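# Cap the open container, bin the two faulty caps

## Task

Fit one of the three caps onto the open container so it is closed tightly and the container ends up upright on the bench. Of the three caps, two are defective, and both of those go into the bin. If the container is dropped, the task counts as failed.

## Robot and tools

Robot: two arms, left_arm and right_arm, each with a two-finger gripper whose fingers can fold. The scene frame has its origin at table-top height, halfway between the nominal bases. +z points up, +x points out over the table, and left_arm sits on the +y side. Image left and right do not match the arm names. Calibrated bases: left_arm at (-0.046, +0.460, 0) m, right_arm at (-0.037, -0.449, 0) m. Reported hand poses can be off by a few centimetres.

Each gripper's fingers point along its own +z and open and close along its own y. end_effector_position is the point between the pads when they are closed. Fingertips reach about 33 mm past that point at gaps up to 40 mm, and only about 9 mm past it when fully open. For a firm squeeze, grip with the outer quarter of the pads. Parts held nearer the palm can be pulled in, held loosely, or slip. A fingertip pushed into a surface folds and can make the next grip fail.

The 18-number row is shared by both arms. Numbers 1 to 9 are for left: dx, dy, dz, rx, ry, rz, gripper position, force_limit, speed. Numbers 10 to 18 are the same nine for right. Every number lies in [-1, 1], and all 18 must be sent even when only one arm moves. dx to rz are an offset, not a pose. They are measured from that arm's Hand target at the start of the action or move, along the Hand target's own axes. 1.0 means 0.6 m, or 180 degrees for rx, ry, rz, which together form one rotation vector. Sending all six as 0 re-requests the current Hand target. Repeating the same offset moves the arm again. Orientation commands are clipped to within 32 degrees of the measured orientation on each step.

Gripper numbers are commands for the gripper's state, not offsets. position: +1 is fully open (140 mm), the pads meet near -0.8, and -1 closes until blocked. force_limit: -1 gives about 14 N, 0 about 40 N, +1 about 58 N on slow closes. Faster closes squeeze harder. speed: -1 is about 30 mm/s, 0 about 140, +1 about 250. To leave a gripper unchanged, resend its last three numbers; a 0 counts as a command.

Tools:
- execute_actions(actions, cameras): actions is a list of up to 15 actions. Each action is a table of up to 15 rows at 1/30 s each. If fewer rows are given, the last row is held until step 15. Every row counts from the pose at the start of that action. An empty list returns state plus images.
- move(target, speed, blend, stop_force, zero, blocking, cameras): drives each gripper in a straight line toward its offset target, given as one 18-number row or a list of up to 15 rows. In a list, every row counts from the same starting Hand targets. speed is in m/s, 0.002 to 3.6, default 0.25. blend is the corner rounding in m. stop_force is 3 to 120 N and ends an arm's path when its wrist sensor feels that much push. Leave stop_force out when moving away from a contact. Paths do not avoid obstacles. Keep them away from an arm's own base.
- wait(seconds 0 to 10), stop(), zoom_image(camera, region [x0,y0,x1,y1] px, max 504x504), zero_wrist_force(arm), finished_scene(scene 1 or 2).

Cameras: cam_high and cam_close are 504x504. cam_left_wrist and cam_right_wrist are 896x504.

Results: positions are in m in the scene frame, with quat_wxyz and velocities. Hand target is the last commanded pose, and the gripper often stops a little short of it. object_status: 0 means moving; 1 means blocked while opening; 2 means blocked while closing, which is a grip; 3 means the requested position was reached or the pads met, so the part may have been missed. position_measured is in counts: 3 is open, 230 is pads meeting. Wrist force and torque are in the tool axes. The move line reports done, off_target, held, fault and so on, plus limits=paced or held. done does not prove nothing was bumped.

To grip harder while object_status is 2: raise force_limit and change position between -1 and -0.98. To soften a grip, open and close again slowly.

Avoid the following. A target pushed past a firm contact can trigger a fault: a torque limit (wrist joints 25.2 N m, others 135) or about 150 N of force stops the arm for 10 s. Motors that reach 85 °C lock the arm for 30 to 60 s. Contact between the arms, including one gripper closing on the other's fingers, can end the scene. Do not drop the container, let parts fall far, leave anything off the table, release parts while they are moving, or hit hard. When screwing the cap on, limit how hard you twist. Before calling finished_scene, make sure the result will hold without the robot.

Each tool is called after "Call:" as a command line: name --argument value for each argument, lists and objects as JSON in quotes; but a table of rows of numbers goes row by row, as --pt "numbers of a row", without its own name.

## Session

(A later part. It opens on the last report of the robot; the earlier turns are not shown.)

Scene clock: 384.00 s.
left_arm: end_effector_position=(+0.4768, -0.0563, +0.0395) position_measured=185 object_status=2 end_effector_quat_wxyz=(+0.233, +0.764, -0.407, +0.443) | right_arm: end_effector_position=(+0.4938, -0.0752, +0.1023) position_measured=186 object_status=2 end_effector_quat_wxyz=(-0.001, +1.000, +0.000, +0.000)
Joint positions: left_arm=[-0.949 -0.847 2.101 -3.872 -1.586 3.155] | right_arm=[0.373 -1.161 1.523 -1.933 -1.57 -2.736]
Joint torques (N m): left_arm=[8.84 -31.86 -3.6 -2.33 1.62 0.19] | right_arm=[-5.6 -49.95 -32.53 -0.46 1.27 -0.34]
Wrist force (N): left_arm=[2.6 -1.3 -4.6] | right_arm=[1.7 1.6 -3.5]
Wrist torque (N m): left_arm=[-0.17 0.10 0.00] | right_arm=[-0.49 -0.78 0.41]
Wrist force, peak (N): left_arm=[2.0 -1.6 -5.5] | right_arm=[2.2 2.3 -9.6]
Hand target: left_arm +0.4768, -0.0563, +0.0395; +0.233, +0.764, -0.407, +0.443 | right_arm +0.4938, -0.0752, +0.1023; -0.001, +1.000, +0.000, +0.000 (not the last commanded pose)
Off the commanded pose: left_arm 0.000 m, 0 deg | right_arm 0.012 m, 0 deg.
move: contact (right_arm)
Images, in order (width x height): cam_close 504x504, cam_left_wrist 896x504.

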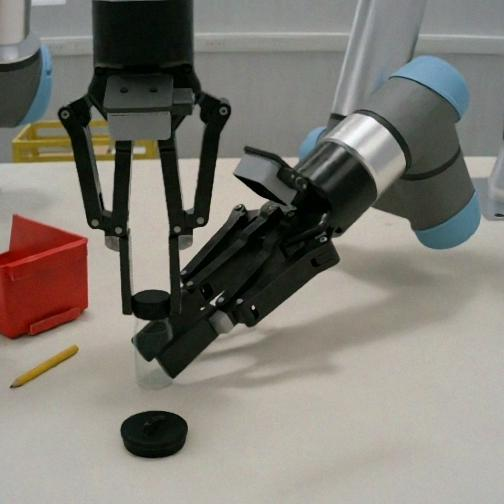

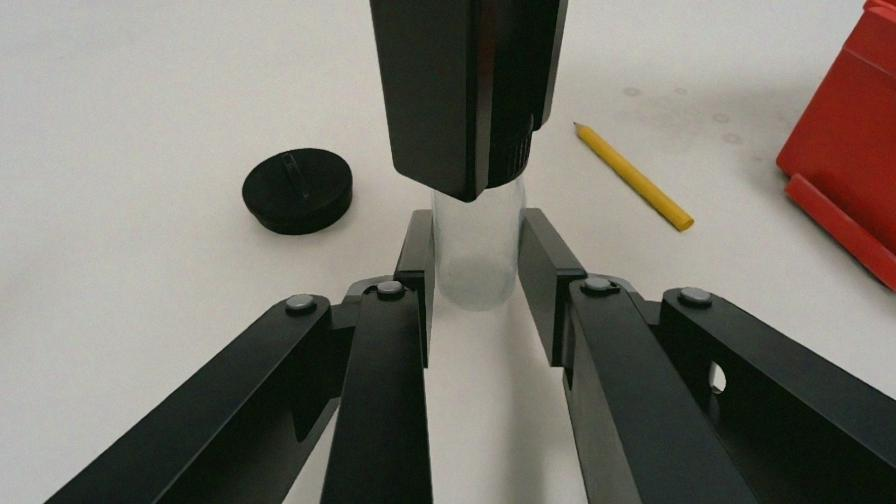

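Call:
move --pt "0 0 0 0 0 0 -1 0 -1 0 0 -0.0025 0 0 0 -1 0 -1" --pt "0 0 0 0 0 0 -1 0 -1 -0.0038 -0.0003 -0.0025 0 0 0 -1 0 -1" --speed 0.03

Call:
move --target '[0,0,0,0,0,0,-1,0,-1,0,0,0.025,0,0,0,-1,0,-1]' --speed 0.006 --stop_force 4 --cameras '["cam_left_wrist","cam_close"]'

Call:
zoom_image --camera "cam_left_wrist" --region '[420, 110, 540, 230]'

Call:
zoom_image --camera "cam_close" --region '[120, 275, 190, 345]'

Scene clock: 385.33 s.
left_arm: end_effector_position=(+0.4768, -0.0563, +0.0395) position_measured=185 object_status=2 end_effector_quat_wxyz=(+0.233, +0.764, -0.407, +0.443) | right_arm: end_effector_position=(+0.4917, -0.0750, +0.1038) position_measured=186 object_status=2 end_effector_quat_wxyz=(-0.001, +1.000, +0.000, +0.000)
Joint positions: left_arm=[-0.949 -0.847 2.101 -3.872 -1.586 3.155] | right_arm=[0.375 -1.166 1.526 -1.931 -1.57 -2.734]
Joint torques (N m): left_arm=[9.54 -31.22 -2.86 -2.22 2.15 0.53] | right_arm=[12.3 -52.68 -16.9 -5.14 1 2.48]
Wrist force (N): left_arm=[2.7 -1.7 -4.3] | right_arm=[1.6 1.5 -0.1]
Wrist torque (N m): left_arm=[-0.21 0.12 0.01] | right_arm=[-0.43 -0.73 0.30]
Wrist force, peak (N): left_arm=[2.8 -1.7 -4.4] | right_arm=[1.9 1.7 -3.6]
Hand target: left_arm +0.4768, -0.0563, +0.0395; +0.233, +0.764, -0.407, +0.443 | right_arm +0.4915, -0.0750, +0.1038; -0.001, +1.000, +0.000, +0.000
Off the commanded pose: left_arm 0.000 m, 0 deg | right_arm 0.000 m, 0 deg.
move: done

Scene clock: 386.97 s.
left_arm: end_effector_position=(+0.4768, -0.0563, +0.0395) position_measured=185 object_status=2 end_effector_quat_wxyz=(+0.233, +0.764, -0.407, +0.443) | right_arm: end_effector_position=(+0.4915, -0.0750, +0.1023) position_measured=186 object_status=2 end_effector_quat_wxyz=(-0.001, +1.000, +0.000, +0.000)
Joint positions: left_arm=[-0.949 -0.847 2.101 -3.872 -1.586 3.155] | right_arm=[0.375 -1.165 1.529 -1.935 -1.57 -2.734]
Joint torques (N m): left_arm=[8.6 -32.2 -1.69 -2.49 0.4 0.12] | right_arm=[6.04 -49.35 -32.88 -0.22 0.95 2.12]
Wrist force (N): left_arm=[2.0 -1.9 -3.6] | right_arm=[1.8 1.5 -4.0]
Wrist torque (N m): left_arm=[-0.23 0.08 -0.01] | right_arm=[-0.49 -0.75 0.30]
Wrist force, peak (N): left_arm=[2.7 -1.7 -4.5] | right_arm=[-1.1 1.8 -10.7]
Hand target: left_arm +0.4768, -0.0563, +0.0395; +0.233, +0.764, -0.407, +0.443 | right_arm +0.4915, -0.0750, +0.1023; -0.001, +1.000, +0.000, +0.000 (not the last commanded pose)
Off the commanded pose: left_arm 0.000 m, 0 deg | right_arm 0.014 m, 0 deg.
move: contact (right_arm)
Images, in order (width x height): cam_close 504x504, cam_left_wrist 896x504.

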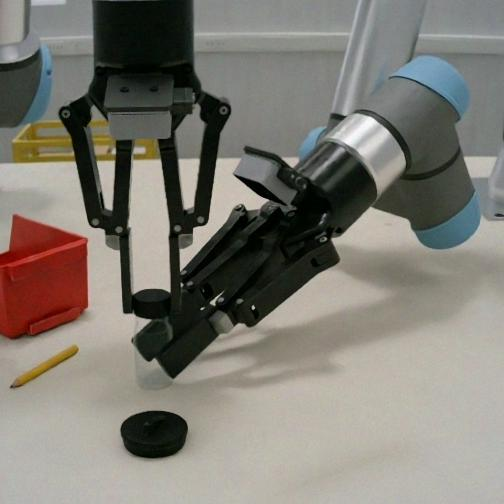

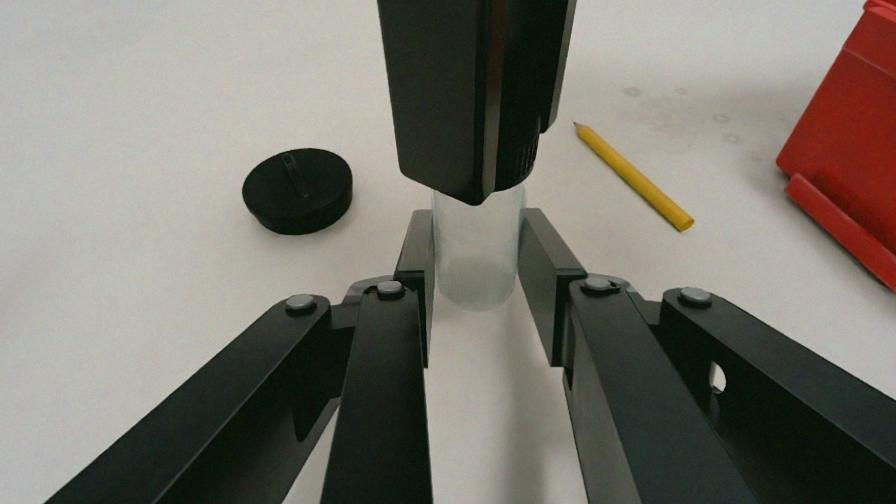

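Scaled by 4.200.

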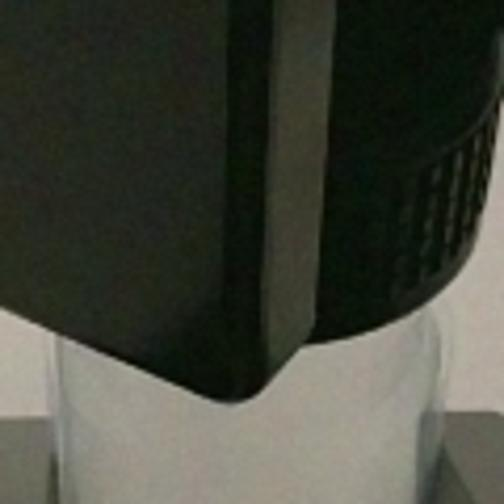

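Scaled by 7.200.

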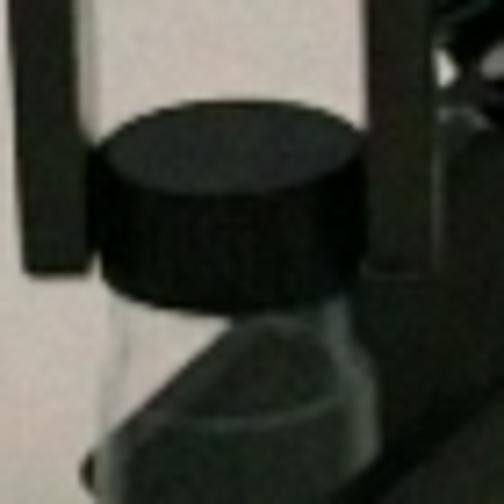

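Call:
move --pt "0 0 0 0 0 0 -1 0 -1 0.0001 -0.001 0.0003 0 0 0.1667 -1 0 -1" --pt "0 0 0 0 0 0 -1 0 -1 0.0007 -0.0019 0.0003 0 0 0.3333 -1 0 -1" --pt "0 0 0 0 0 0 -1 0 -1 0.0017 -0.0023 0.0003 0 0 0.5 -1 0 -1" --speed 0.5 --blend '[0.0003,0.0003,0]' --cameras '["cam_left_wrist","cam_close"]'

Call:
zoom_image --camera "cam_left_wrist" --region '[420, 110, 540, 230]'

Call:
zoom_image --camera "cam_close" --region '[120, 275, 190, 345]'

Scene clock: 390.47 s.
left_arm: end_effector_position=(+0.4768, -0.0563, +0.0395) position_measured=185 object_status=2 end_effector_quat_wxyz=(+0.233, +0.764, -0.407, +0.443) | right_arm: end_effector_position=(+0.4925, -0.0736, +0.1022) position_measured=186 object_status=2 end_effector_quat_wxyz=(+0.000, +0.707, -0.707, -0.001)
Joint positions: left_arm=[-0.949 -0.847 2.101 -3.872 -1.586 3.155] | right_arm=[0.376 -1.161 1.524 -1.933 -1.57 -1.162]
Joint torques (N m): left_arm=[10.01 -32.61 -2.37 -2.62 -2.23 0.36] | right_arm=[11.28 -30.09 -30.65 0.19 -1.33 2.32]
Wrist force (N): left_arm=[2.8 -1.2 -2.9] | right_arm=[1.0 0.6 -4.1]
Wrist torque (N m): left_arm=[-0.19 0.11 0.02] | right_arm=[-0.40 -0.72 0.28]
Wrist force, peak (N): left_arm=[2.1 -0.8 -6.2] | right_arm=[3.6 0.4 -10.1]
Hand target: left_arm +0.4768, -0.0563, +0.0395; +0.233, +0.764, -0.407, +0.443 | right_arm +0.4925, -0.0736, +0.1022; +0.000, +0.707, -0.707, -0.001
Off the commanded pose: left_arm 0.000 m, 0 deg | right_arm 0.000 m, 0 deg.
move: done
Images, in order (width x height): cam_close 504x504, cam_left_wrist 896x504.

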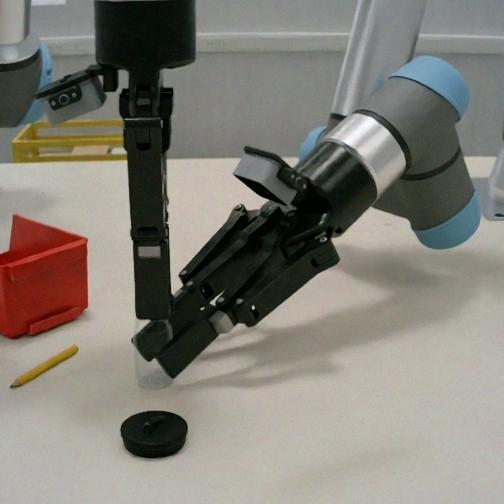

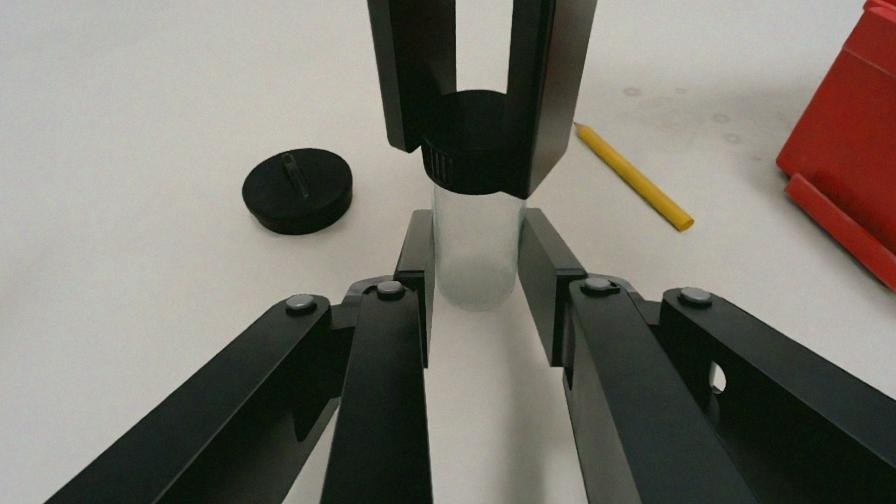

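Scaled by 4.200.

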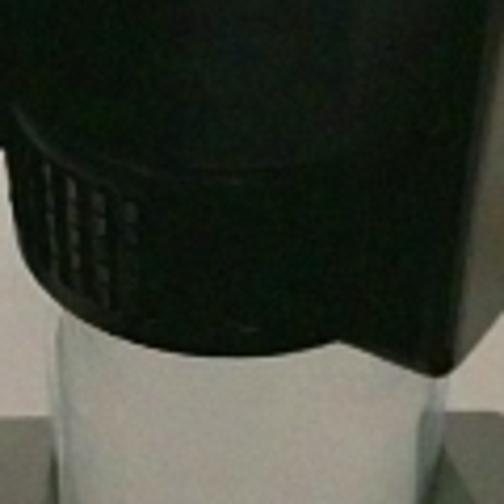

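Scaled by 7.200.

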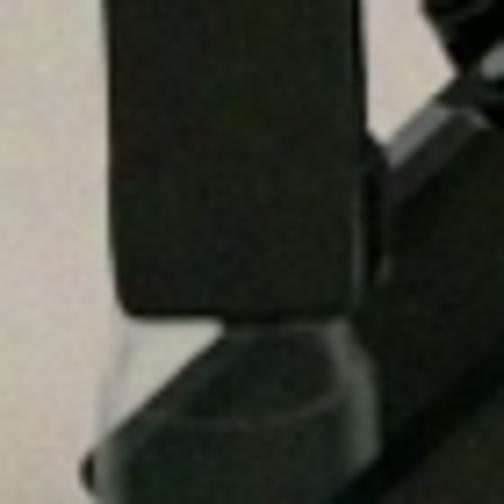

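Call:
move --pt "0 0 0 0 0 0 -1 0 -1 0 0 -0.0025 0 0 0 -1 0 -1" --pt "0 0 0 0 0 0 -1 0 -1 0.0023 0.0017 -0.0025 0 0 0.5 -1 0 -1" --speed '[0.03,0.8]' --cameras '["cam_left_wrist","cam_close"]'

Call:
zoom_image --camera "cam_left_wrist" --region '[420, 110, 540, 230]'

Call:
zoom_image --camera "cam_close" --region '[120, 275, 190, 345]'

Scene clock: 394.53 s.
left_arm: end_effector_position=(+0.4768, -0.0563, +0.0395) position_measured=185 object_status=2 end_effector_quat_wxyz=(+0.233, +0.764, -0.407, +0.443) | right_arm: end_effector_position=(+0.4915, -0.0750, +0.1037) position_measured=186 object_status=2 end_effector_quat_wxyz=(+0.000, +0.000, +1.000, +0.001) end_effector_velocity=(+0.000, +0.000, +0.000) end_effector_angular_velocity=(+0.000, -0.001, -0.005)
Joint positions: left_arm=[-0.949 -0.847 2.101 -3.872 -1.586 3.155] | right_arm=[0.375 -1.166 1.527 -1.932 -1.57 0.407]
Joint velocities: left_arm=[within noise] | right_arm=[0 0 -0.001 0 -0.001 0.005]
Joint torques (N m): left_arm=[8.2 -32.1 -2.25 -2.56 -2.14 0.27] | right_arm=[10.83 -31.91 -34.21 -0.31 -1.38 2.84]
Wrist force (N): left_arm=[2.6 -1.3 -4.3] | right_arm=[2.1 1.5 -0.2]
Wrist torque (N m): left_arm=[-0.21 0.14 0.00] | right_arm=[-0.40 -0.84 0.28]
Wrist force, peak (N): left_arm=[2.8 -1.5 -4.6] | right_arm=[1.1 0.4 -4.2]
Hand target: left_arm +0.4768, -0.0563, +0.0395; +0.233, +0.764, -0.407, +0.443 | right_arm +0.4915, -0.0750, +0.1037; +0.000, +0.000, +1.000, +0.001
Off the commanded pose: left_arm 0.000 m, 0 deg | right_arm 0.000 m, 0 deg.
move: done
Images, in order (width x height): cam_close 504x504, cam_left_wrist 896x504.

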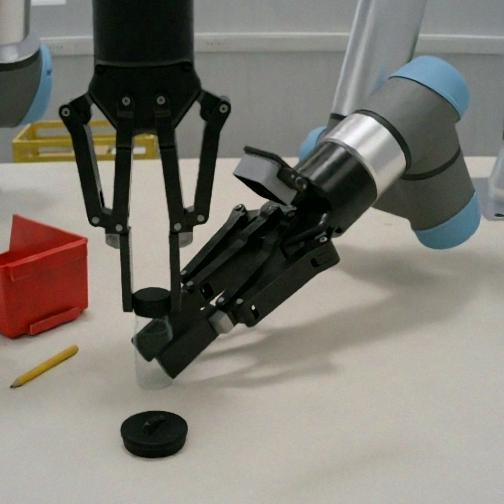

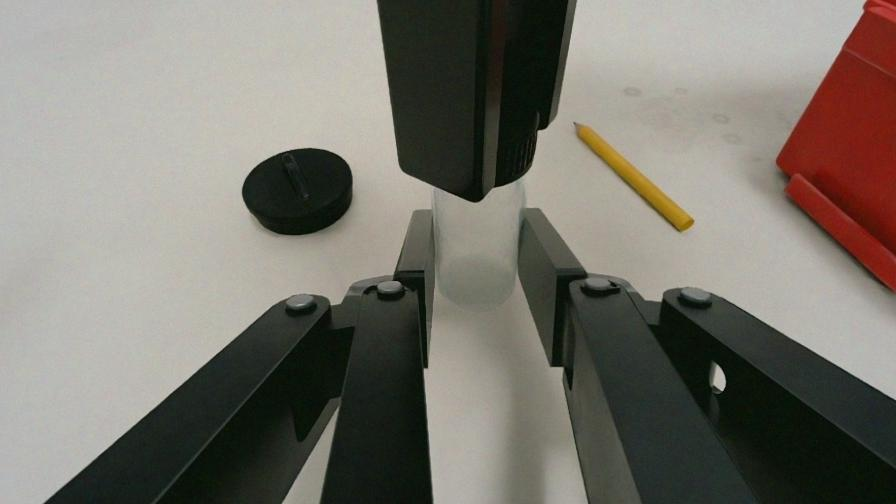

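Scaled by 4.200.

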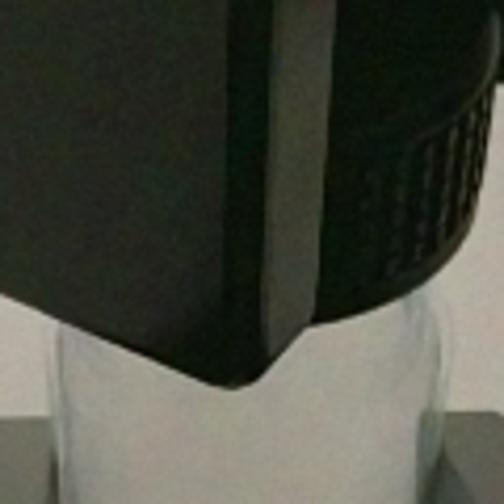

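Scaled by 7.200.

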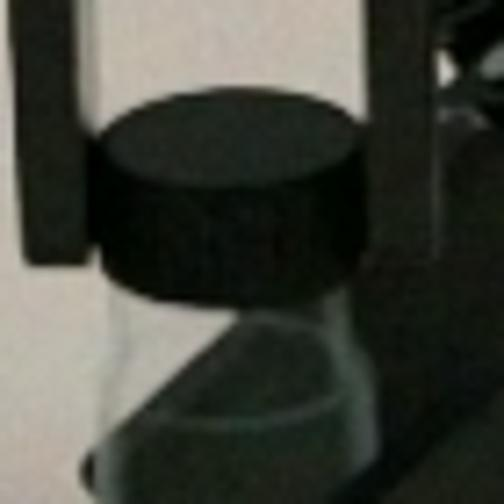

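Call:
move --pt "0 0 0 0 0 0 -1 0 -1 -0.001 -0.0007 0 0 0 -0.5 -1 0 -1" --pt "0 0 0 0 0 0 -1 0 -1 -0.001 -0.0007 0 0 0 -1 -1 0 -1" --speed 0.9 --blend '[0.001,0]'

Call:
move --target '[0,0,0,0,0,0,-1,0,-1,0,0,0.02,0,0,0,-1,0,-1]' --speed 0.006 --stop_force 5 --cameras '["cam_left_wrist","cam_close"]'

Call:
zoom_image --camera "cam_left_wrist" --region '[420, 110, 540, 230]'

Call:
zoom_image --camera "cam_close" --region '[120, 275, 190, 345]'

Call:
move --target '[0,0,0,0,0,0,-1,0,-1,0,0,0,0,0,0.5,-1,0,-1]' --speed 0.5

Call:
move --target '[0,0,0,0,0,0,-1,0,-1,0,0,0,0,0,0.5,-1,0,-1]' --speed 0.5

Scene clock: 398.00 s.
left_arm: end_effector_position=(+0.4768, -0.0563, +0.0395) position_measured=185 object_status=2 end_effector_quat_wxyz=(+0.233, +0.764, -0.407, +0.443) | right_arm: end_effector_position=(+0.4921, -0.0754, +0.1037) position_measured=186 object_status=2 end_effector_quat_wxyz=(-0.001, +1.000, +0.000, +0.000)
Joint positions: left_arm=[-0.949 -0.847 2.101 -3.872 -1.586 3.155] | right_arm=[0.374 -1.166 1.526 -1.931 -1.57 -2.734]
Joint torques (N m): left_arm=[8.07 -33.25 -3.71 -2.84 -2.28 0.32] | right_arm=[-11.14 -38.09 -34.31 -0.5 1.32 -1.92]
Wrist force (N): left_arm=[2.7 -1.6 -4.3] | right_arm=[1.6 1.5 -0.3]
Wrist torque (N m): left_arm=[-0.26 0.10 0.00] | right_arm=[-0.41 -0.73 0.42]
Wrist force, peak (N): left_arm=[3.1 -1.5 -4.4] | right_arm=[2.2 1.4 0.2]
Hand target: left_arm +0.4768, -0.0563, +0.0395; +0.233, +0.764, -0.407, +0.443 | right_arm +0.4921, -0.0754, +0.1037; -0.001, +1.000, +0.000, +0.000
Off the commanded pose: left_arm 0.000 m, 0 deg | right_arm 0.000 m, 0 deg.
move: done

Scene clock: 400.73 s.
left_arm: end_effector_position=(+0.4768, -0.0563, +0.0395) position_measured=185 object_status=2 end_effector_quat_wxyz=(+0.233, +0.764, -0.407, +0.443) | right_arm: end_effector_position=(+0.4921, -0.0754, +0.0957) position_measured=186 object_status=2 end_effector_quat_wxyz=(-0.001, +1.000, +0.000, +0.000)
Joint positions: left_arm=[-0.949 -0.847 2.101 -3.872 -1.586 3.155] | right_arm=[0.374 -1.159 1.538 -1.95 -1.57 -2.735]
Joint torques (N m): left_arm=[6.69 -33.63 -3.99 -2.8 -1.52 0.14] | right_arm=[2.95 -51.46 -31.6 0.67 3.77 -1.79]
Wrist force (N): left_arm=[0.2 0.0 -16.9] | right_arm=[9.1 8.4 -2.3]
Wrist torque (N m): left_arm=[-0.30 0.18 0.08] | right_arm=[-0.72 -0.70 0.40]
Wrist force, peak (N): left_arm=[0.0 -0.1 -17.2] | right_arm=[8.5 9.7 -10.2]
Hand target: left_arm +0.4768, -0.0563, +0.0395; +0.233, +0.764, -0.407, +0.443 | right_arm +0.4921, -0.0754, +0.0957; -0.001, +1.000, +0.000, +0.000 (not the last commanded pose)
Off the commanded pose: left_arm 0.000 m, 0 deg | right_arm 0.004 m, 0 deg.
move: contact (right_arm)
Images, in order (width x height): cam_close 504x504, cam_left_wrist 896x504.

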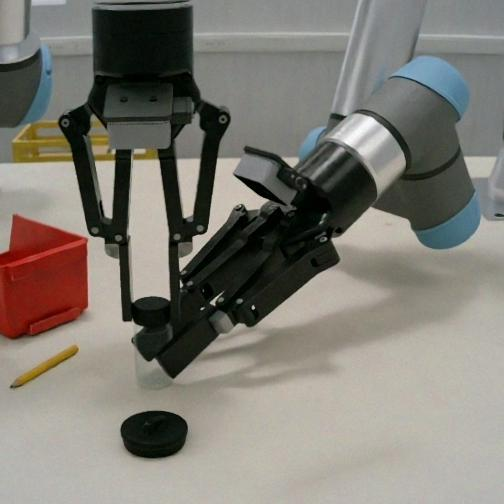

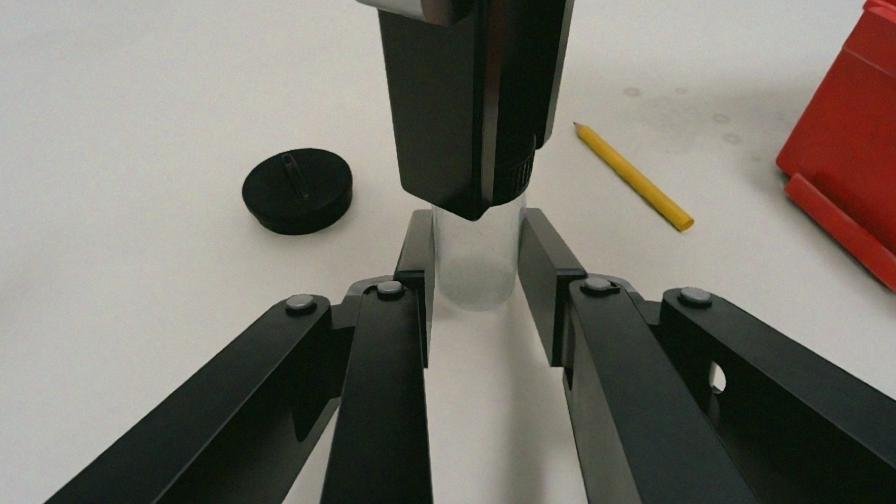

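Scaled by 4.200.

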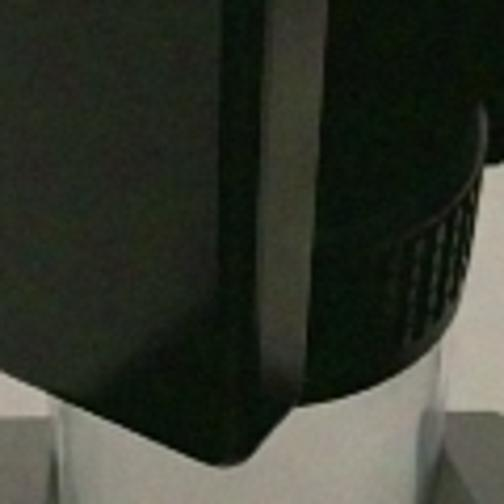

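Scaled by 7.200.

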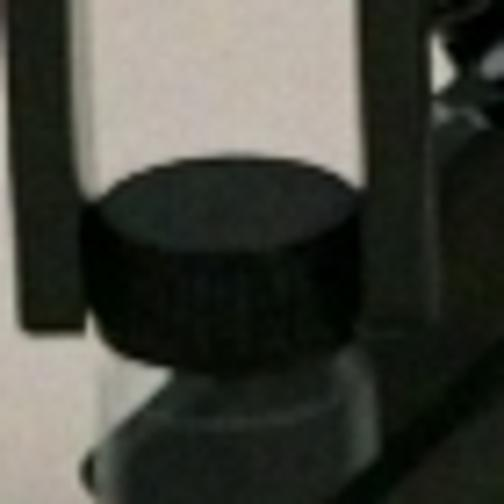

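Scene clock: 403.20 s.
left_arm: end_effector_position=(+0.4768, -0.0562, +0.0395) position_measured=185 object_status=2 end_effector_quat_wxyz=(+0.233, +0.764, -0.407, +0.443) | right_arm: end_effector_position=(+0.4921, -0.0754, +0.0957) position_measured=186 object_status=2 end_effector_quat_wxyz=(+0.000, +0.707, -0.707, -0.001)
Joint positions: left_arm=[-0.949 -0.847 2.101 -3.872 -1.586 3.155] | right_arm=[0.374 -1.159 1.538 -1.95 -1.57 -1.164]
Joint torques (N m): left_arm=[-4.13 -33.13 -12.56 -0.25 -0.72 0.21] | right_arm=[16.24 -31.7 -33.78 0.51 0.66 2.94]
Wrist force (N): left_arm=[1.7 -2.3 -11.4] | right_arm=[8.0 -3.3 0.0]
Wrist torque (N m): left_arm=[-0.18 0.22 0.08] | right_arm=[-0.33 -0.71 0.27]
Wrist force, peak (N): left_arm=[-0.2 -3.1 -27.3] | right_arm=[18.4 13.5 -5.1]
Hand target: left_arm +0.4768, -0.0563, +0.0395; +0.233, +0.764, -0.407, +0.443 | right_arm +0.4921, -0.0754, +0.0957; +0.000, +0.707, -0.707, -0.001
Off the commanded pose: left_arm 0.000 m, 0 deg | right_arm 0.000 m, 0 deg.
move: done

Scene clock: 405.67 s.
left_arm: end_effector_position=(+0.4768, -0.0563, +0.0395) position_measured=185 object_status=2 end_effector_quat_wxyz=(+0.233, +0.764, -0.407, +0.443) | right_arm: end_effector_position=(+0.4921, -0.0754, +0.0957) position_measured=186 object_status=2 end_effector_quat_wxyz=(+0.000, +0.000, +1.000, +0.001)
Joint positions: left_arm=[-0.949 -0.847 2.101 -3.872 -1.586 3.155] | right_arm=[0.374 -1.159 1.538 -1.95 -1.57 0.406]
Joint torques (N m): left_arm=[-7.8 -32.99 -14.09 -1.87 0.53 0] | right_arm=[13.84 -32.31 -33.49 -0.12 -0.16 2.1]
Wrist force (N): left_arm=[2.1 -2.5 -5.5] | right_arm=[-0.2 -1.6 -0.5]
Wrist torque (N m): left_arm=[-0.17 0.21 0.05] | right_arm=[-0.38 -0.82 0.27]
Wrist force, peak (N): left_arm=[0.7 -2.5 -17.0] | right_arm=[8.3 -7.3 0.0]
Hand target: left_arm +0.4768, -0.0563, +0.0395; +0.233, +0.764, -0.407, +0.443 | right_arm +0.4921, -0.0754, +0.0957; +0.000, +0.000, +1.000, +0.001
Off the commanded pose: left_arm 0.000 m, 0 deg | right_arm 0.000 m, 0 deg.
move: done

Call:
move --target '[0,0,0,0,0,0,-1,0,-1,0,0,0.03,0,0,0,-1,0,-1]' --speed 0.006 --stop_force 5 --cameras '["cam_left_wrist","cam_close"]'

Call:
zoom_image --camera "cam_close" --region '[120, 275, 190, 345]'

Call:
zoom_image --camera "cam_left_wrist" --region '[420, 110, 540, 230]'

Scene clock: 407.43 s.
left_arm: end_effector_position=(+0.4768, -0.0563, +0.0395) position_measured=185 object_status=2 end_effector_quat_wxyz=(+0.233, +0.764, -0.407, +0.443) | right_arm: end_effector_position=(+0.4922, -0.0754, +0.0955) position_measured=186 object_status=2 end_effector_quat_wxyz=(+0.000, +0.000, +1.000, +0.001)
Joint positions: left_arm=[-0.949 -0.847 2.101 -3.872 -1.586 3.155] | right_arm=[0.374 -1.159 1.538 -1.95 -1.57 0.407]
Joint torques (N m): left_arm=[-9.26 -34.52 -4.1 -4.41 1.17 0.06] | right_arm=[13.22 -48.96 -33.15 -0.12 2.43 2.33]
Wrist force (N): left_arm=[1.3 -2.3 -5.7] | right_arm=[0.2 -2.7 -4.7]
Wrist torque (N m): left_arm=[-0.19 0.18 -0.01] | right_arm=[-0.28 -0.79 0.28]
Wrist force, peak (N): left_arm=[1.6 -2.2 -6.1] | right_arm=[1.6 -4.0 -9.7]
Hand target: left_arm +0.4768, -0.0563, +0.0395; +0.233, +0.764, -0.407, +0.443 | right_arm +0.4922, -0.0754, +0.0955; +0.000, +0.000, +1.000, +0.001 (not the last commanded pose)
Off the commanded pose: left_arm 0.000 m, 0 deg | right_arm 0.018 m, 0 deg.
move: contact (right_arm)
Images, in order (width x height): cam_close 504x504, cam_left_wrist 896x504.

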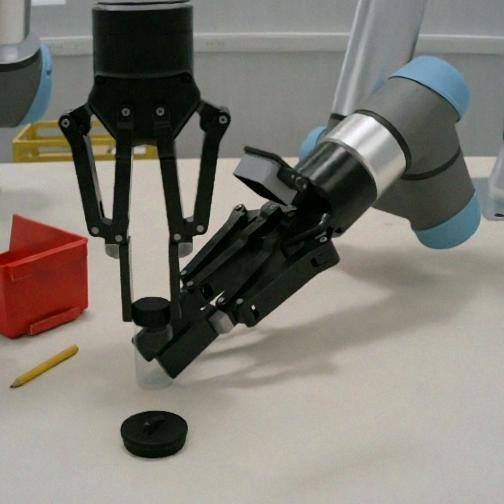

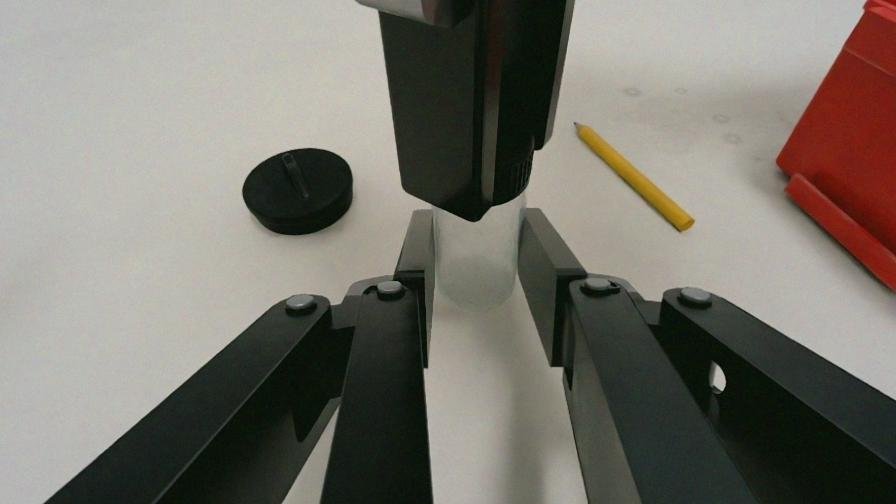

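Scaled by 7.200.

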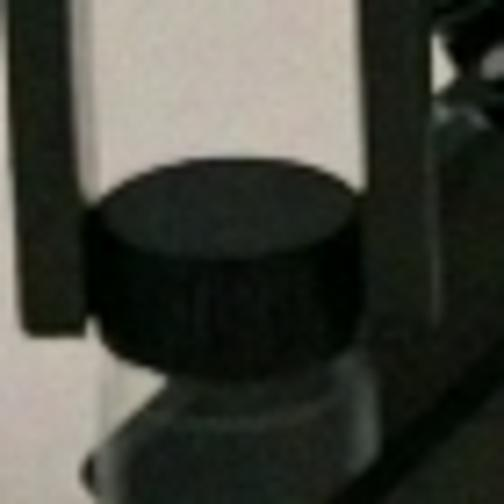

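Scaled by 4.200.

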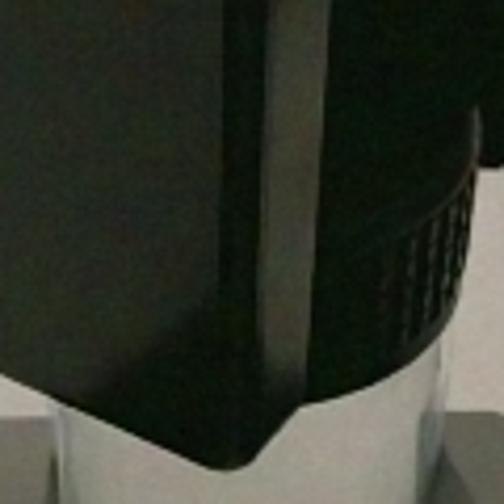

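Call:
move --target '[0,0,0,0,0,0,-1,0,-1,0,0,0,0,0,0.5,-1,0,-1]' --speed 0.5

Call:
move --target '[0,0,0,0,0,0,-1,0,-1,0,0,0.03,0,0,0,-1,0,-1]' --speed 0.006 --stop_force 5

Call:
move --target '[0,0,0,0,0,0,-1,0,-1,0,0,0,0,0,0.5,-1,0,-1]' --speed 0.5

Call:
move --target '[0,0,0,0,0,0,-1,0,-1,0,0,0.03,0,0,0,-1,0,-1]' --speed 0.006 --stop_force 5

Scene clock: 410.20 s.
left_arm: end_effector_position=(+0.4768, -0.0563, +0.0395) position_measured=185 object_status=2 end_effector_quat_wxyz=(+0.233, +0.764, -0.407, +0.443) | right_arm: end_effector_position=(+0.4922, -0.0754, +0.0955) position_measured=186 object_status=2 end_effector_quat_wxyz=(-0.001, +0.707, +0.707, +0.000)
Joint positions: left_arm=[-0.949 -0.847 2.101 -3.872 -1.586 3.155] | right_arm=[0.374 -1.159 1.538 -1.95 -1.57 1.977]
Joint torques (N m): left_arm=[-9.59 -34.55 -2.24 -2.98 2.3 -0.01] | right_arm=[13.04 -30.09 -33 0.43 -0.73 2.56]
Wrist force (N): left_arm=[2.3 -1.5 -2.9] | right_arm=[1.0 3.4 -3.5]
Wrist torque (N m): left_arm=[-0.18 0.14 0.07] | right_arm=[-0.49 -0.86 0.30]
Wrist force, peak (N): left_arm=[0.2 -3.3 -12.1] | right_arm=[-3.4 -2.2 -8.1]
Hand target: left_arm +0.4768, -0.0563, +0.0395; +0.233, +0.764, -0.407, +0.443 | right_arm +0.4922, -0.0754, +0.0955; -0.001, +0.707, +0.707, +0.000
Off the commanded pose: left_arm 0.000 m, 0 deg | right_arm 0.000 m, 0 deg.
move: done

Scene clock: 411.60 s.
left_arm: end_effector_position=(+0.4768, -0.0563, +0.0395) position_measured=185 object_status=2 end_effector_quat_wxyz=(+0.233, +0.764, -0.407, +0.443) | right_arm: end_effector_position=(+0.4922, -0.0754, +0.0951) position_measured=186 object_status=2 end_effector_quat_wxyz=(+0.000, +0.707, +0.707, +0.000)
Joint positions: left_arm=[-0.949 -0.847 2.101 -3.872 -1.586 3.155] | right_arm=[0.374 -1.158 1.539 -1.951 -1.57 1.978]
Joint torques (N m): left_arm=[-7.99 -33.73 -2.97 -1.73 1.56 0.19] | right_arm=[7.09 -47.5 -29.84 0.25 -0.61 1.42]
Wrist force (N): left_arm=[2.3 -1.2 -2.1] | right_arm=[1.7 2.4 -6.3]
Wrist torque (N m): left_arm=[-0.20 0.08 0.04] | right_arm=[-0.46 -0.90 0.30]
Wrist force, peak (N): left_arm=[2.4 -1.7 -3.1] | right_arm=[3.1 2.4 -10.1]
Hand target: left_arm +0.4768, -0.0563, +0.0395; +0.233, +0.764, -0.407, +0.443 | right_arm +0.4922, -0.0754, +0.0951; +0.000, +0.707, +0.707, +0.000 (not the last commanded pose)
Off the commanded pose: left_arm 0.000 m, 0 deg | right_arm 0.018 m, 0 deg.
move: contact (right_arm)

Scene clock: 414.07 s.
left_arm: end_effector_position=(+0.4768, -0.0563, +0.0395) position_measured=185 object_status=2 end_effector_quat_wxyz=(+0.233, +0.764, -0.407, +0.443) | right_arm: end_effector_position=(+0.4922, -0.0754, +0.0951) position_measured=186 object_status=2 end_effector_quat_wxyz=(-0.001, +1.000, +0.000, +0.000)
Joint positions: left_arm=[-0.949 -0.847 2.101 -3.872 -1.586 3.155] | right_arm=[0.374 -1.158 1.539 -1.951 -1.57 3.548]
Joint torques (N m): left_arm=[-7.74 -34.53 -18.32 -0.61 0.4 0.13] | right_arm=[13.15 -31.11 -33.11 -0.11 0.66 2.87]
Wrist force (N): left_arm=[4.3 0.1 -14.6] | right_arm=[4.6 7.0 -3.1]
Wrist torque (N m): left_arm=[-0.92 0.25 0.23] | right_arm=[-0.52 -0.77 -0.42]
Wrist force, peak (N): left_arm=[-2.7 -1.6 -34.5] | right_arm=[4.1 24.1 -14.0]
Hand target: left_arm +0.4768, -0.0563, +0.0395; +0.233, +0.764, -0.407, +0.443 | right_arm +0.4922, -0.0754, +0.0951; -0.001, +1.000, +0.000, +0.000
Off the commanded pose: left_arm 0.000 m, 0 deg | right_arm 0.000 m, 0 deg.
move: done

Scene clock: 415.50 s.
left_arm: end_effector_position=(+0.4768, -0.0563, +0.0395) position_measured=185 object_status=2 end_effector_quat_wxyz=(+0.233, +0.764, -0.407, +0.443) | right_arm: end_effector_position=(+0.4922, -0.0754, +0.0950) position_measured=186 object_status=2 end_effector_quat_wxyz=(-0.001, +1.000, +0.000, +0.000)
Joint positions: left_arm=[-0.949 -0.847 2.101 -3.872 -1.586 3.155] | right_arm=[0.374 -1.158 1.539 -1.951 -1.57 3.548]
Joint torques (N m): left_arm=[-4.72 -34.32 -16.46 0.17 -0.12 0.05] | right_arm=[14.09 -46.79 -30.69 0.27 2.51 -0.83]
Wrist force (N): left_arm=[3.8 -0.1 -13.5] | right_arm=[5.2 7.6 -8.3]
Wrist torque (N m): left_arm=[-0.82 0.28 0.23] | right_arm=[-0.54 -0.73 -0.34]
Wrist force, peak (N): left_arm=[4.4 0.0 -14.9] | right_arm=[4.7 7.9 -14.4]
Hand target: left_arm +0.4768, -0.0563, +0.0395; +0.233, +0.764, -0.407, +0.443 | right_arm +0.4922, -0.0754, +0.0950; -0.001, +1.000, +0.000, +0.000 (not the last commanded pose)
Off the commanded pose: left_arm 0.000 m, 0 deg | right_arm 0.018 m, 0 deg.
move: contact (right_arm)

Call:
wait --seconds 0.1 --cameras '["cam_left_wrist","cam_close","cam_right_wrist"]'

Call:
zoom_image --camera "cam_close" --region '[120, 275, 190, 345]'

Call:
zoom_image --camera "cam_left_wrist" --region '[420, 130, 540, 250]'

Call:
zoom_image --camera "cam_right_wrist" --region '[400, 130, 550, 280]'

Scene clock: 416.10 s.
left_arm: end_effector_position=(+0.4768, -0.0563, +0.0395) position_measured=185 object_status=2 end_effector_quat_wxyz=(+0.233, +0.764, -0.407, +0.443) | right_arm: end_effector_position=(+0.4922, -0.0754, +0.0950) position_measured=186 object_status=2 end_effector_quat_wxyz=(-0.001, +1.000, +0.000, +0.000)
Joint positions: left_arm=[-0.949 -0.847 2.101 -3.872 -1.586 3.155] | right_arm=[0.374 -1.158 1.539 -1.951 -1.57 3.548]
Joint torques (N m): left_arm=[-3.85 -35.27 -16.48 0.45 -0.56 -0.1] | right_arm=[12.29 -45.86 -28.82 0.02 2.83 -0.82]
Wrist force (N): left_arm=[3.8 0.0 -13.7] | right_arm=[5.4 7.6 -7.9]
Wrist torque (N m): left_arm=[-0.84 0.25 0.24] | right_arm=[-0.55 -0.76 -0.34]
Wrist force, peak (N): left_arm=[4.0 0.0 -13.8] | right_arm=[5.1 7.6 -8.6]
Hand target: left_arm +0.4768, -0.0563, +0.0395; +0.233, +0.764, -0.407, +0.443 | right_arm +0.4922, -0.0754, +0.0950; -0.001, +1.000, +0.000, +0.000 (not the last commanded pose)
Tool commands: left_gripper/position=-1.0 left_gripper/force_limit=+0.0 left_gripper/speed=-1.0 right_gripper/position=-1.0 right_gripper/force_limit=+0.0 right_gripper/speed=-1.0
Off the commanded pose: left_arm 0.000 m, 0 deg | right_arm 0.018 m, 0 deg.
wait: 0.10 s; at rest from the start
Images, in order (width x height): cam_close 504x504, cam_left_wrist 896x504, cam_right_wrist 896x504.

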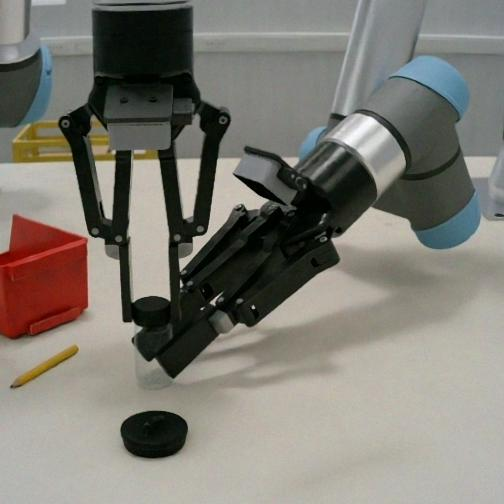

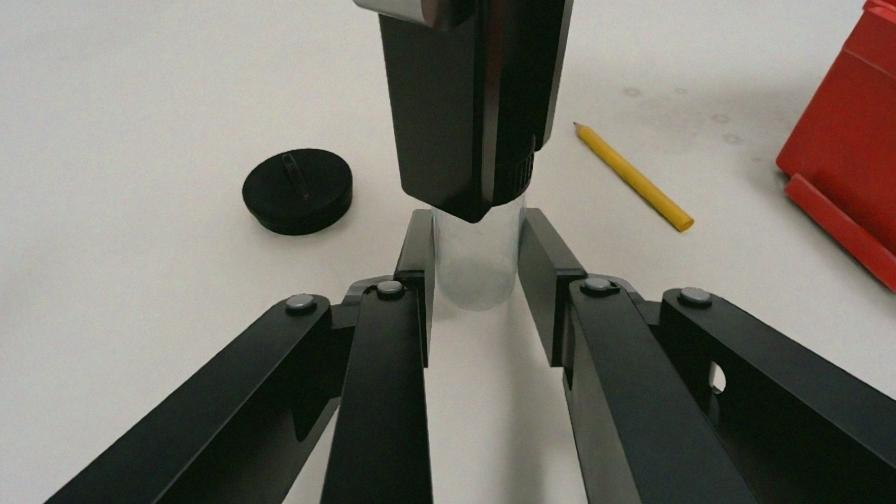

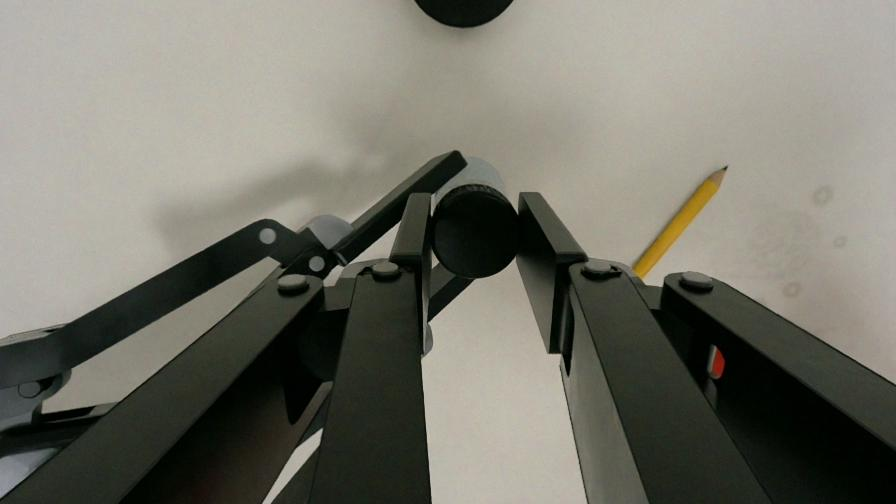

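Scaled by 7.200.

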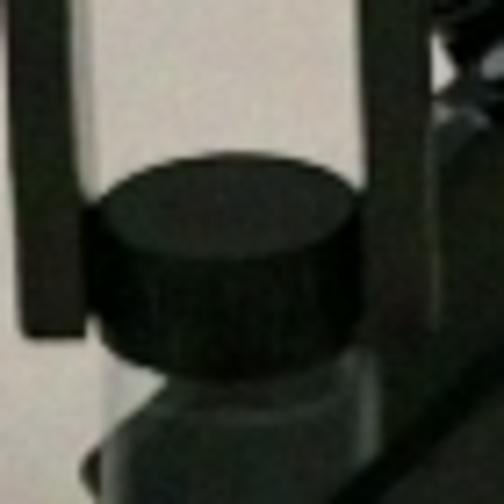

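Scaled by 4.200.

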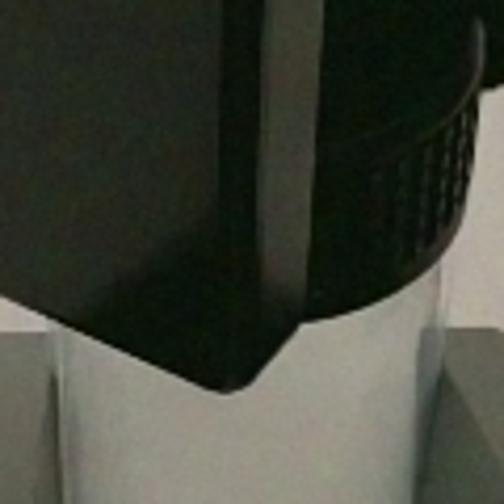

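Scaled by 3.360.

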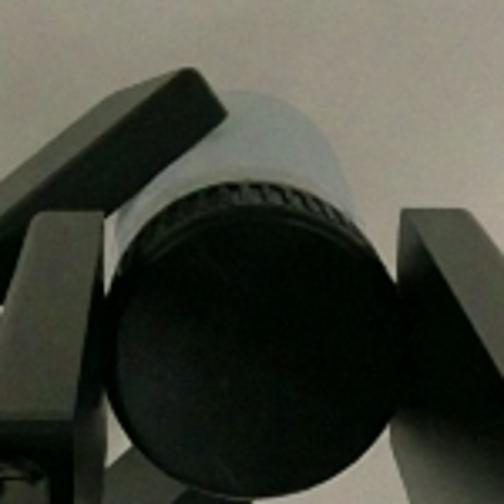

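Call:
move --target '[0,0,0,0,0,0,-1,0,-1,0,0,-0.005,0,0,0,-1,0,-1]' --speed 0.006 --stop_force 8

Scene clock: 417.87 s.
left_arm: end_effector_position=(+0.4768, -0.0563, +0.0395) position_measured=185 object_status=2 end_effector_quat_wxyz=(+0.233, +0.764, -0.407, +0.443) | right_arm: end_effector_position=(+0.4922, -0.0754, +0.0952) position_measured=186 object_status=2 end_effector_quat_wxyz=(-0.001, +1.000, +0.000, +0.000)
Joint positions: left_arm=[-0.949 -0.847 2.101 -3.872 -1.586 3.155] | right_arm=[0.374 -1.158 1.538 -1.951 -1.57 3.548]
Joint torques (N m): left_arm=[0.26 -34.07 -15.2 0.49 -0.76 0.01] | right_arm=[11.63 -35.03 -15.98 -4.48 2.77 -0.94]
Wrist force (N): left_arm=[4.9 -0.4 -12.2] | right_arm=[5.5 5.8 0.7]
Wrist torque (N m): left_arm=[-0.76 0.34 0.31] | right_arm=[-0.56 -0.73 -0.32]
Wrist force, peak (N): left_arm=[4.7 0.8 -15.1] | right_arm=[5.4 7.7 -8.1]
Hand target: left_arm +0.4768, -0.0563, +0.0395; +0.233, +0.764, -0.407, +0.443 | right_arm +0.4922, -0.0754, +0.0951; -0.001, +1.000, +0.000, +0.000 (not the last commanded pose)
Off the commanded pose: left_arm 0.000 m, 0 deg | right_arm 0.003 m, 0 deg.
move: contact (right_arm)

Call:
move --target '[0,0,0,0,0,0,-1,0,-1,0,0,-0.008333,0,0,0,-1,0,-1]' --speed 0.006 --stop_force 8 --cameras '["cam_close","cam_left_wrist","cam_right_wrist"]'

Scene clock: 421.17 s.
left_arm: end_effector_position=(+0.4768, -0.0563, +0.0395) position_measured=185 object_status=2 end_effector_quat_wxyz=(+0.233, +0.764, -0.407, +0.443) | right_arm: end_effector_position=(+0.4921, -0.0754, +0.0953) position_measured=186 object_status=2 end_effector_quat_wxyz=(+0.000, +1.000, +0.000, +0.000)
Joint positions: left_arm=[-0.949 -0.847 2.101 -3.872 -1.586 3.155] | right_arm=[0.374 -1.158 1.538 -1.95 -1.57 3.548]
Joint torques (N m): left_arm=[6.25 -29.63 -13 0.46 3.75 -0.14] | right_arm=[11.28 -38.13 -19.5 -4.09 2.28 -0.52]
Wrist force (N): left_arm=[5.6 1.6 -10.0] | right_arm=[7.4 3.5 9.2]
Wrist torque (N m): left_arm=[-0.70 0.39 0.42] | right_arm=[-0.55 -0.72 -0.29]
Wrist force, peak (N): left_arm=[8.6 2.4 -13.1] | right_arm=[9.3 3.8 13.4]
Hand target: left_arm +0.4768, -0.0563, +0.0395; +0.233, +0.764, -0.407, +0.443 | right_arm +0.4921, -0.0754, +0.0953; +0.000, +1.000, +0.000, +0.000 (not the last commanded pose)
Off the commanded pose: left_arm 0.000 m, 0 deg | right_arm 0.005 m, 0 deg.
move: contact (right_arm)
Images, in order (width x height): cam_close 504x504, cam_left_wrist 896x504, cam_right_wrist 896x504.

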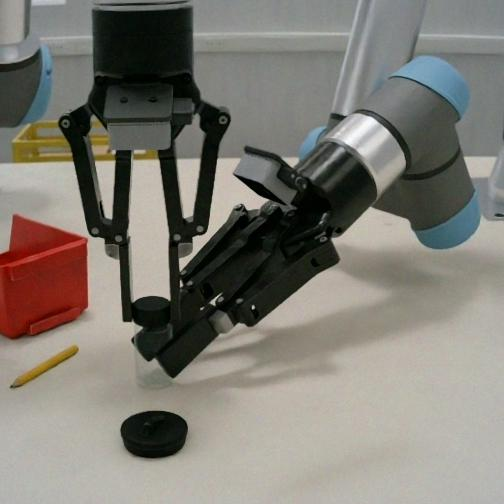

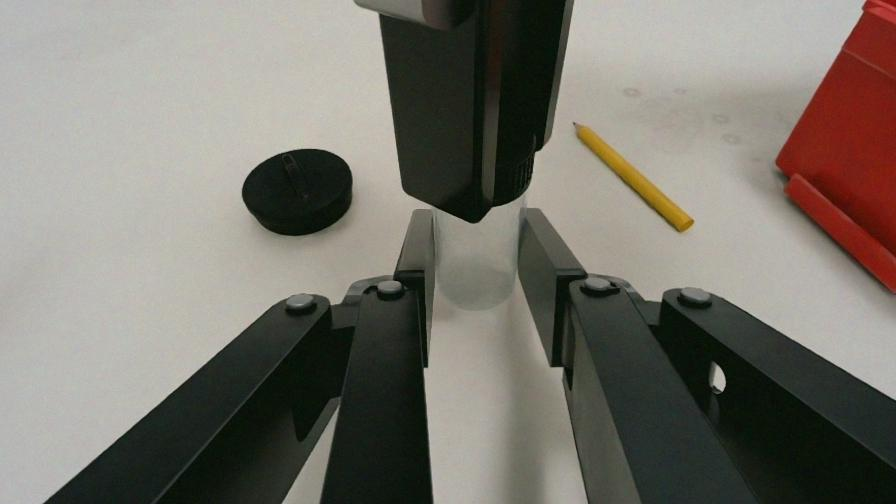

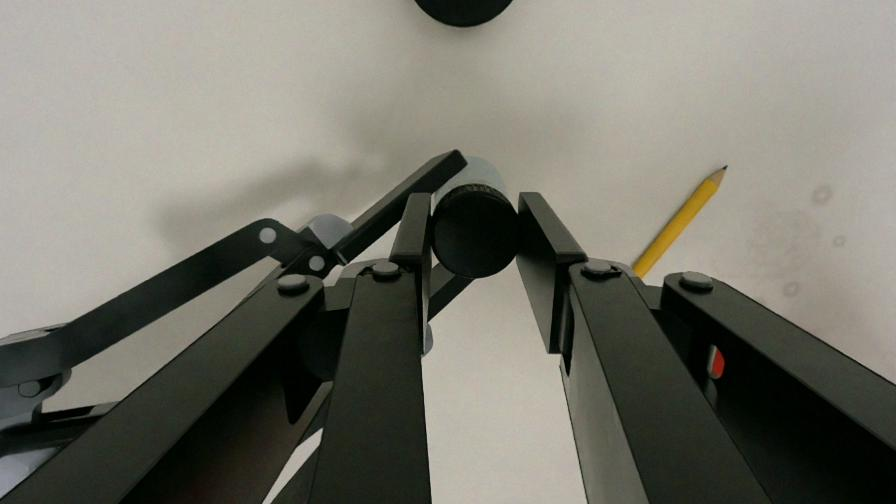

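Call:
move --pt "0 0 0 0 0 0 -1 0 -1 0 0 0.0008 0 0 0 -1 0 -1" --pt "0 0 0 0 0 0 -1 0 -1 0 0 0.0013 0 0 0.25 -1 0 -1" --speed 0.15

Call:
move --target '[0,0,0,0,0,0,-1,0,-1,0,0,0.005,0,0,0,-1,0,-1]' --speed 0.006 --stop_force 6 --cameras '["cam_close","cam_left_wrist"]'

Scene clock: 425.40 s.
left_arm: end_effector_position=(+0.4768, -0.0563, +0.0395) position_measured=185 object_status=2 end_effector_quat_wxyz=(+0.233, +0.764, -0.407, +0.443) | right_arm: end_effector_position=(+0.4921, -0.0755, +0.0945) position_measured=186 object_status=2 end_effector_quat_wxyz=(+0.000, +0.924, -0.382, -0.001)
Joint positions: left_arm=[-0.949 -0.847 2.101 -3.872 -1.586 3.155] | right_arm=[0.374 -1.158 1.539 -1.952 -1.57 4.333]
Joint torques (N m): left_arm=[5.52 -34.21 -10.07 -3.03 -3.13 -0.14] | right_arm=[14.33 -23.53 -27.38 -2.78 -0.2 2.54]
Wrist force (N): left_arm=[3.7 -3.3 -3.0] | right_arm=[4.7 3.7 -14.4]
Wrist torque (N m): left_arm=[-0.12 0.01 0.14] | right_arm=[-0.75 -0.74 0.21]
Wrist force, peak (N): left_arm=[4.2 -0.1 -12.3] | right_arm=[4.3 3.4 -14.6]
Hand target: left_arm +0.4768, -0.0563, +0.0395; +0.233, +0.764, -0.407, +0.443 | right_arm +0.4921, -0.0754, +0.0946; +0.000, +0.924, -0.382, -0.001
Off the commanded pose: left_arm 0.000 m, 0 deg | right_arm 0.000 m, 0 deg.
move: done

Scene clock: 426.77 s.
left_arm: end_effector_position=(+0.4768, -0.0563, +0.0395) position_measured=185 object_status=2 end_effector_quat_wxyz=(+0.233, +0.764, -0.407, +0.443) | right_arm: end_effector_position=(+0.4922, -0.0754, +0.0944) position_measured=186 object_status=2 end_effector_quat_wxyz=(+0.000, +0.924, -0.382, -0.001)
Joint positions: left_arm=[-0.949 -0.847 2.101 -3.872 -1.586 3.155] | right_arm=[0.374 -1.157 1.539 -1.952 -1.57 4.334]
Joint torques (N m): left_arm=[5.36 -35.29 -10.27 -4.06 -2.69 -0.16] | right_arm=[9.18 -39.77 -27.12 -0.73 0.59 0.15]
Wrist force (N): left_arm=[4.5 -4.6 1.0] | right_arm=[3.8 6.7 -19.6]
Wrist torque (N m): left_arm=[-0.08 0.02 0.07] | right_arm=[-0.89 -0.73 0.24]
Wrist force, peak (N): left_arm=[4.5 -6.3 2.1] | right_arm=[3.3 8.1 -25.6]
Hand target: left_arm +0.4768, -0.0563, +0.0395; +0.233, +0.764, -0.407, +0.443 | right_arm +0.4922, -0.0754, +0.0944; +0.000, +0.924, -0.382, +0.000 (not the last commanded pose)
Off the commanded pose: left_arm 0.000 m, 0 deg | right_arm 0.003 m, 0 deg.
move: contact (right_arm)
Images, in order (width x height): cam_close 504x504, cam_left_wrist 896x504.

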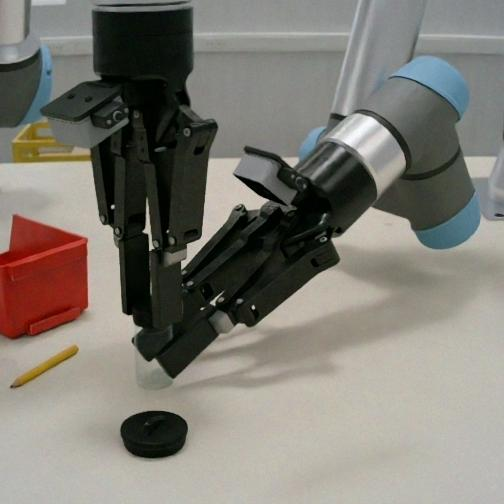

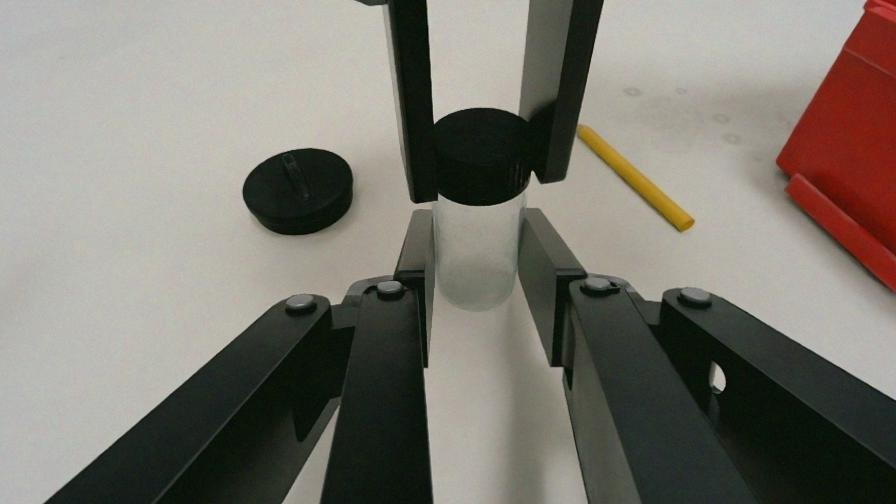

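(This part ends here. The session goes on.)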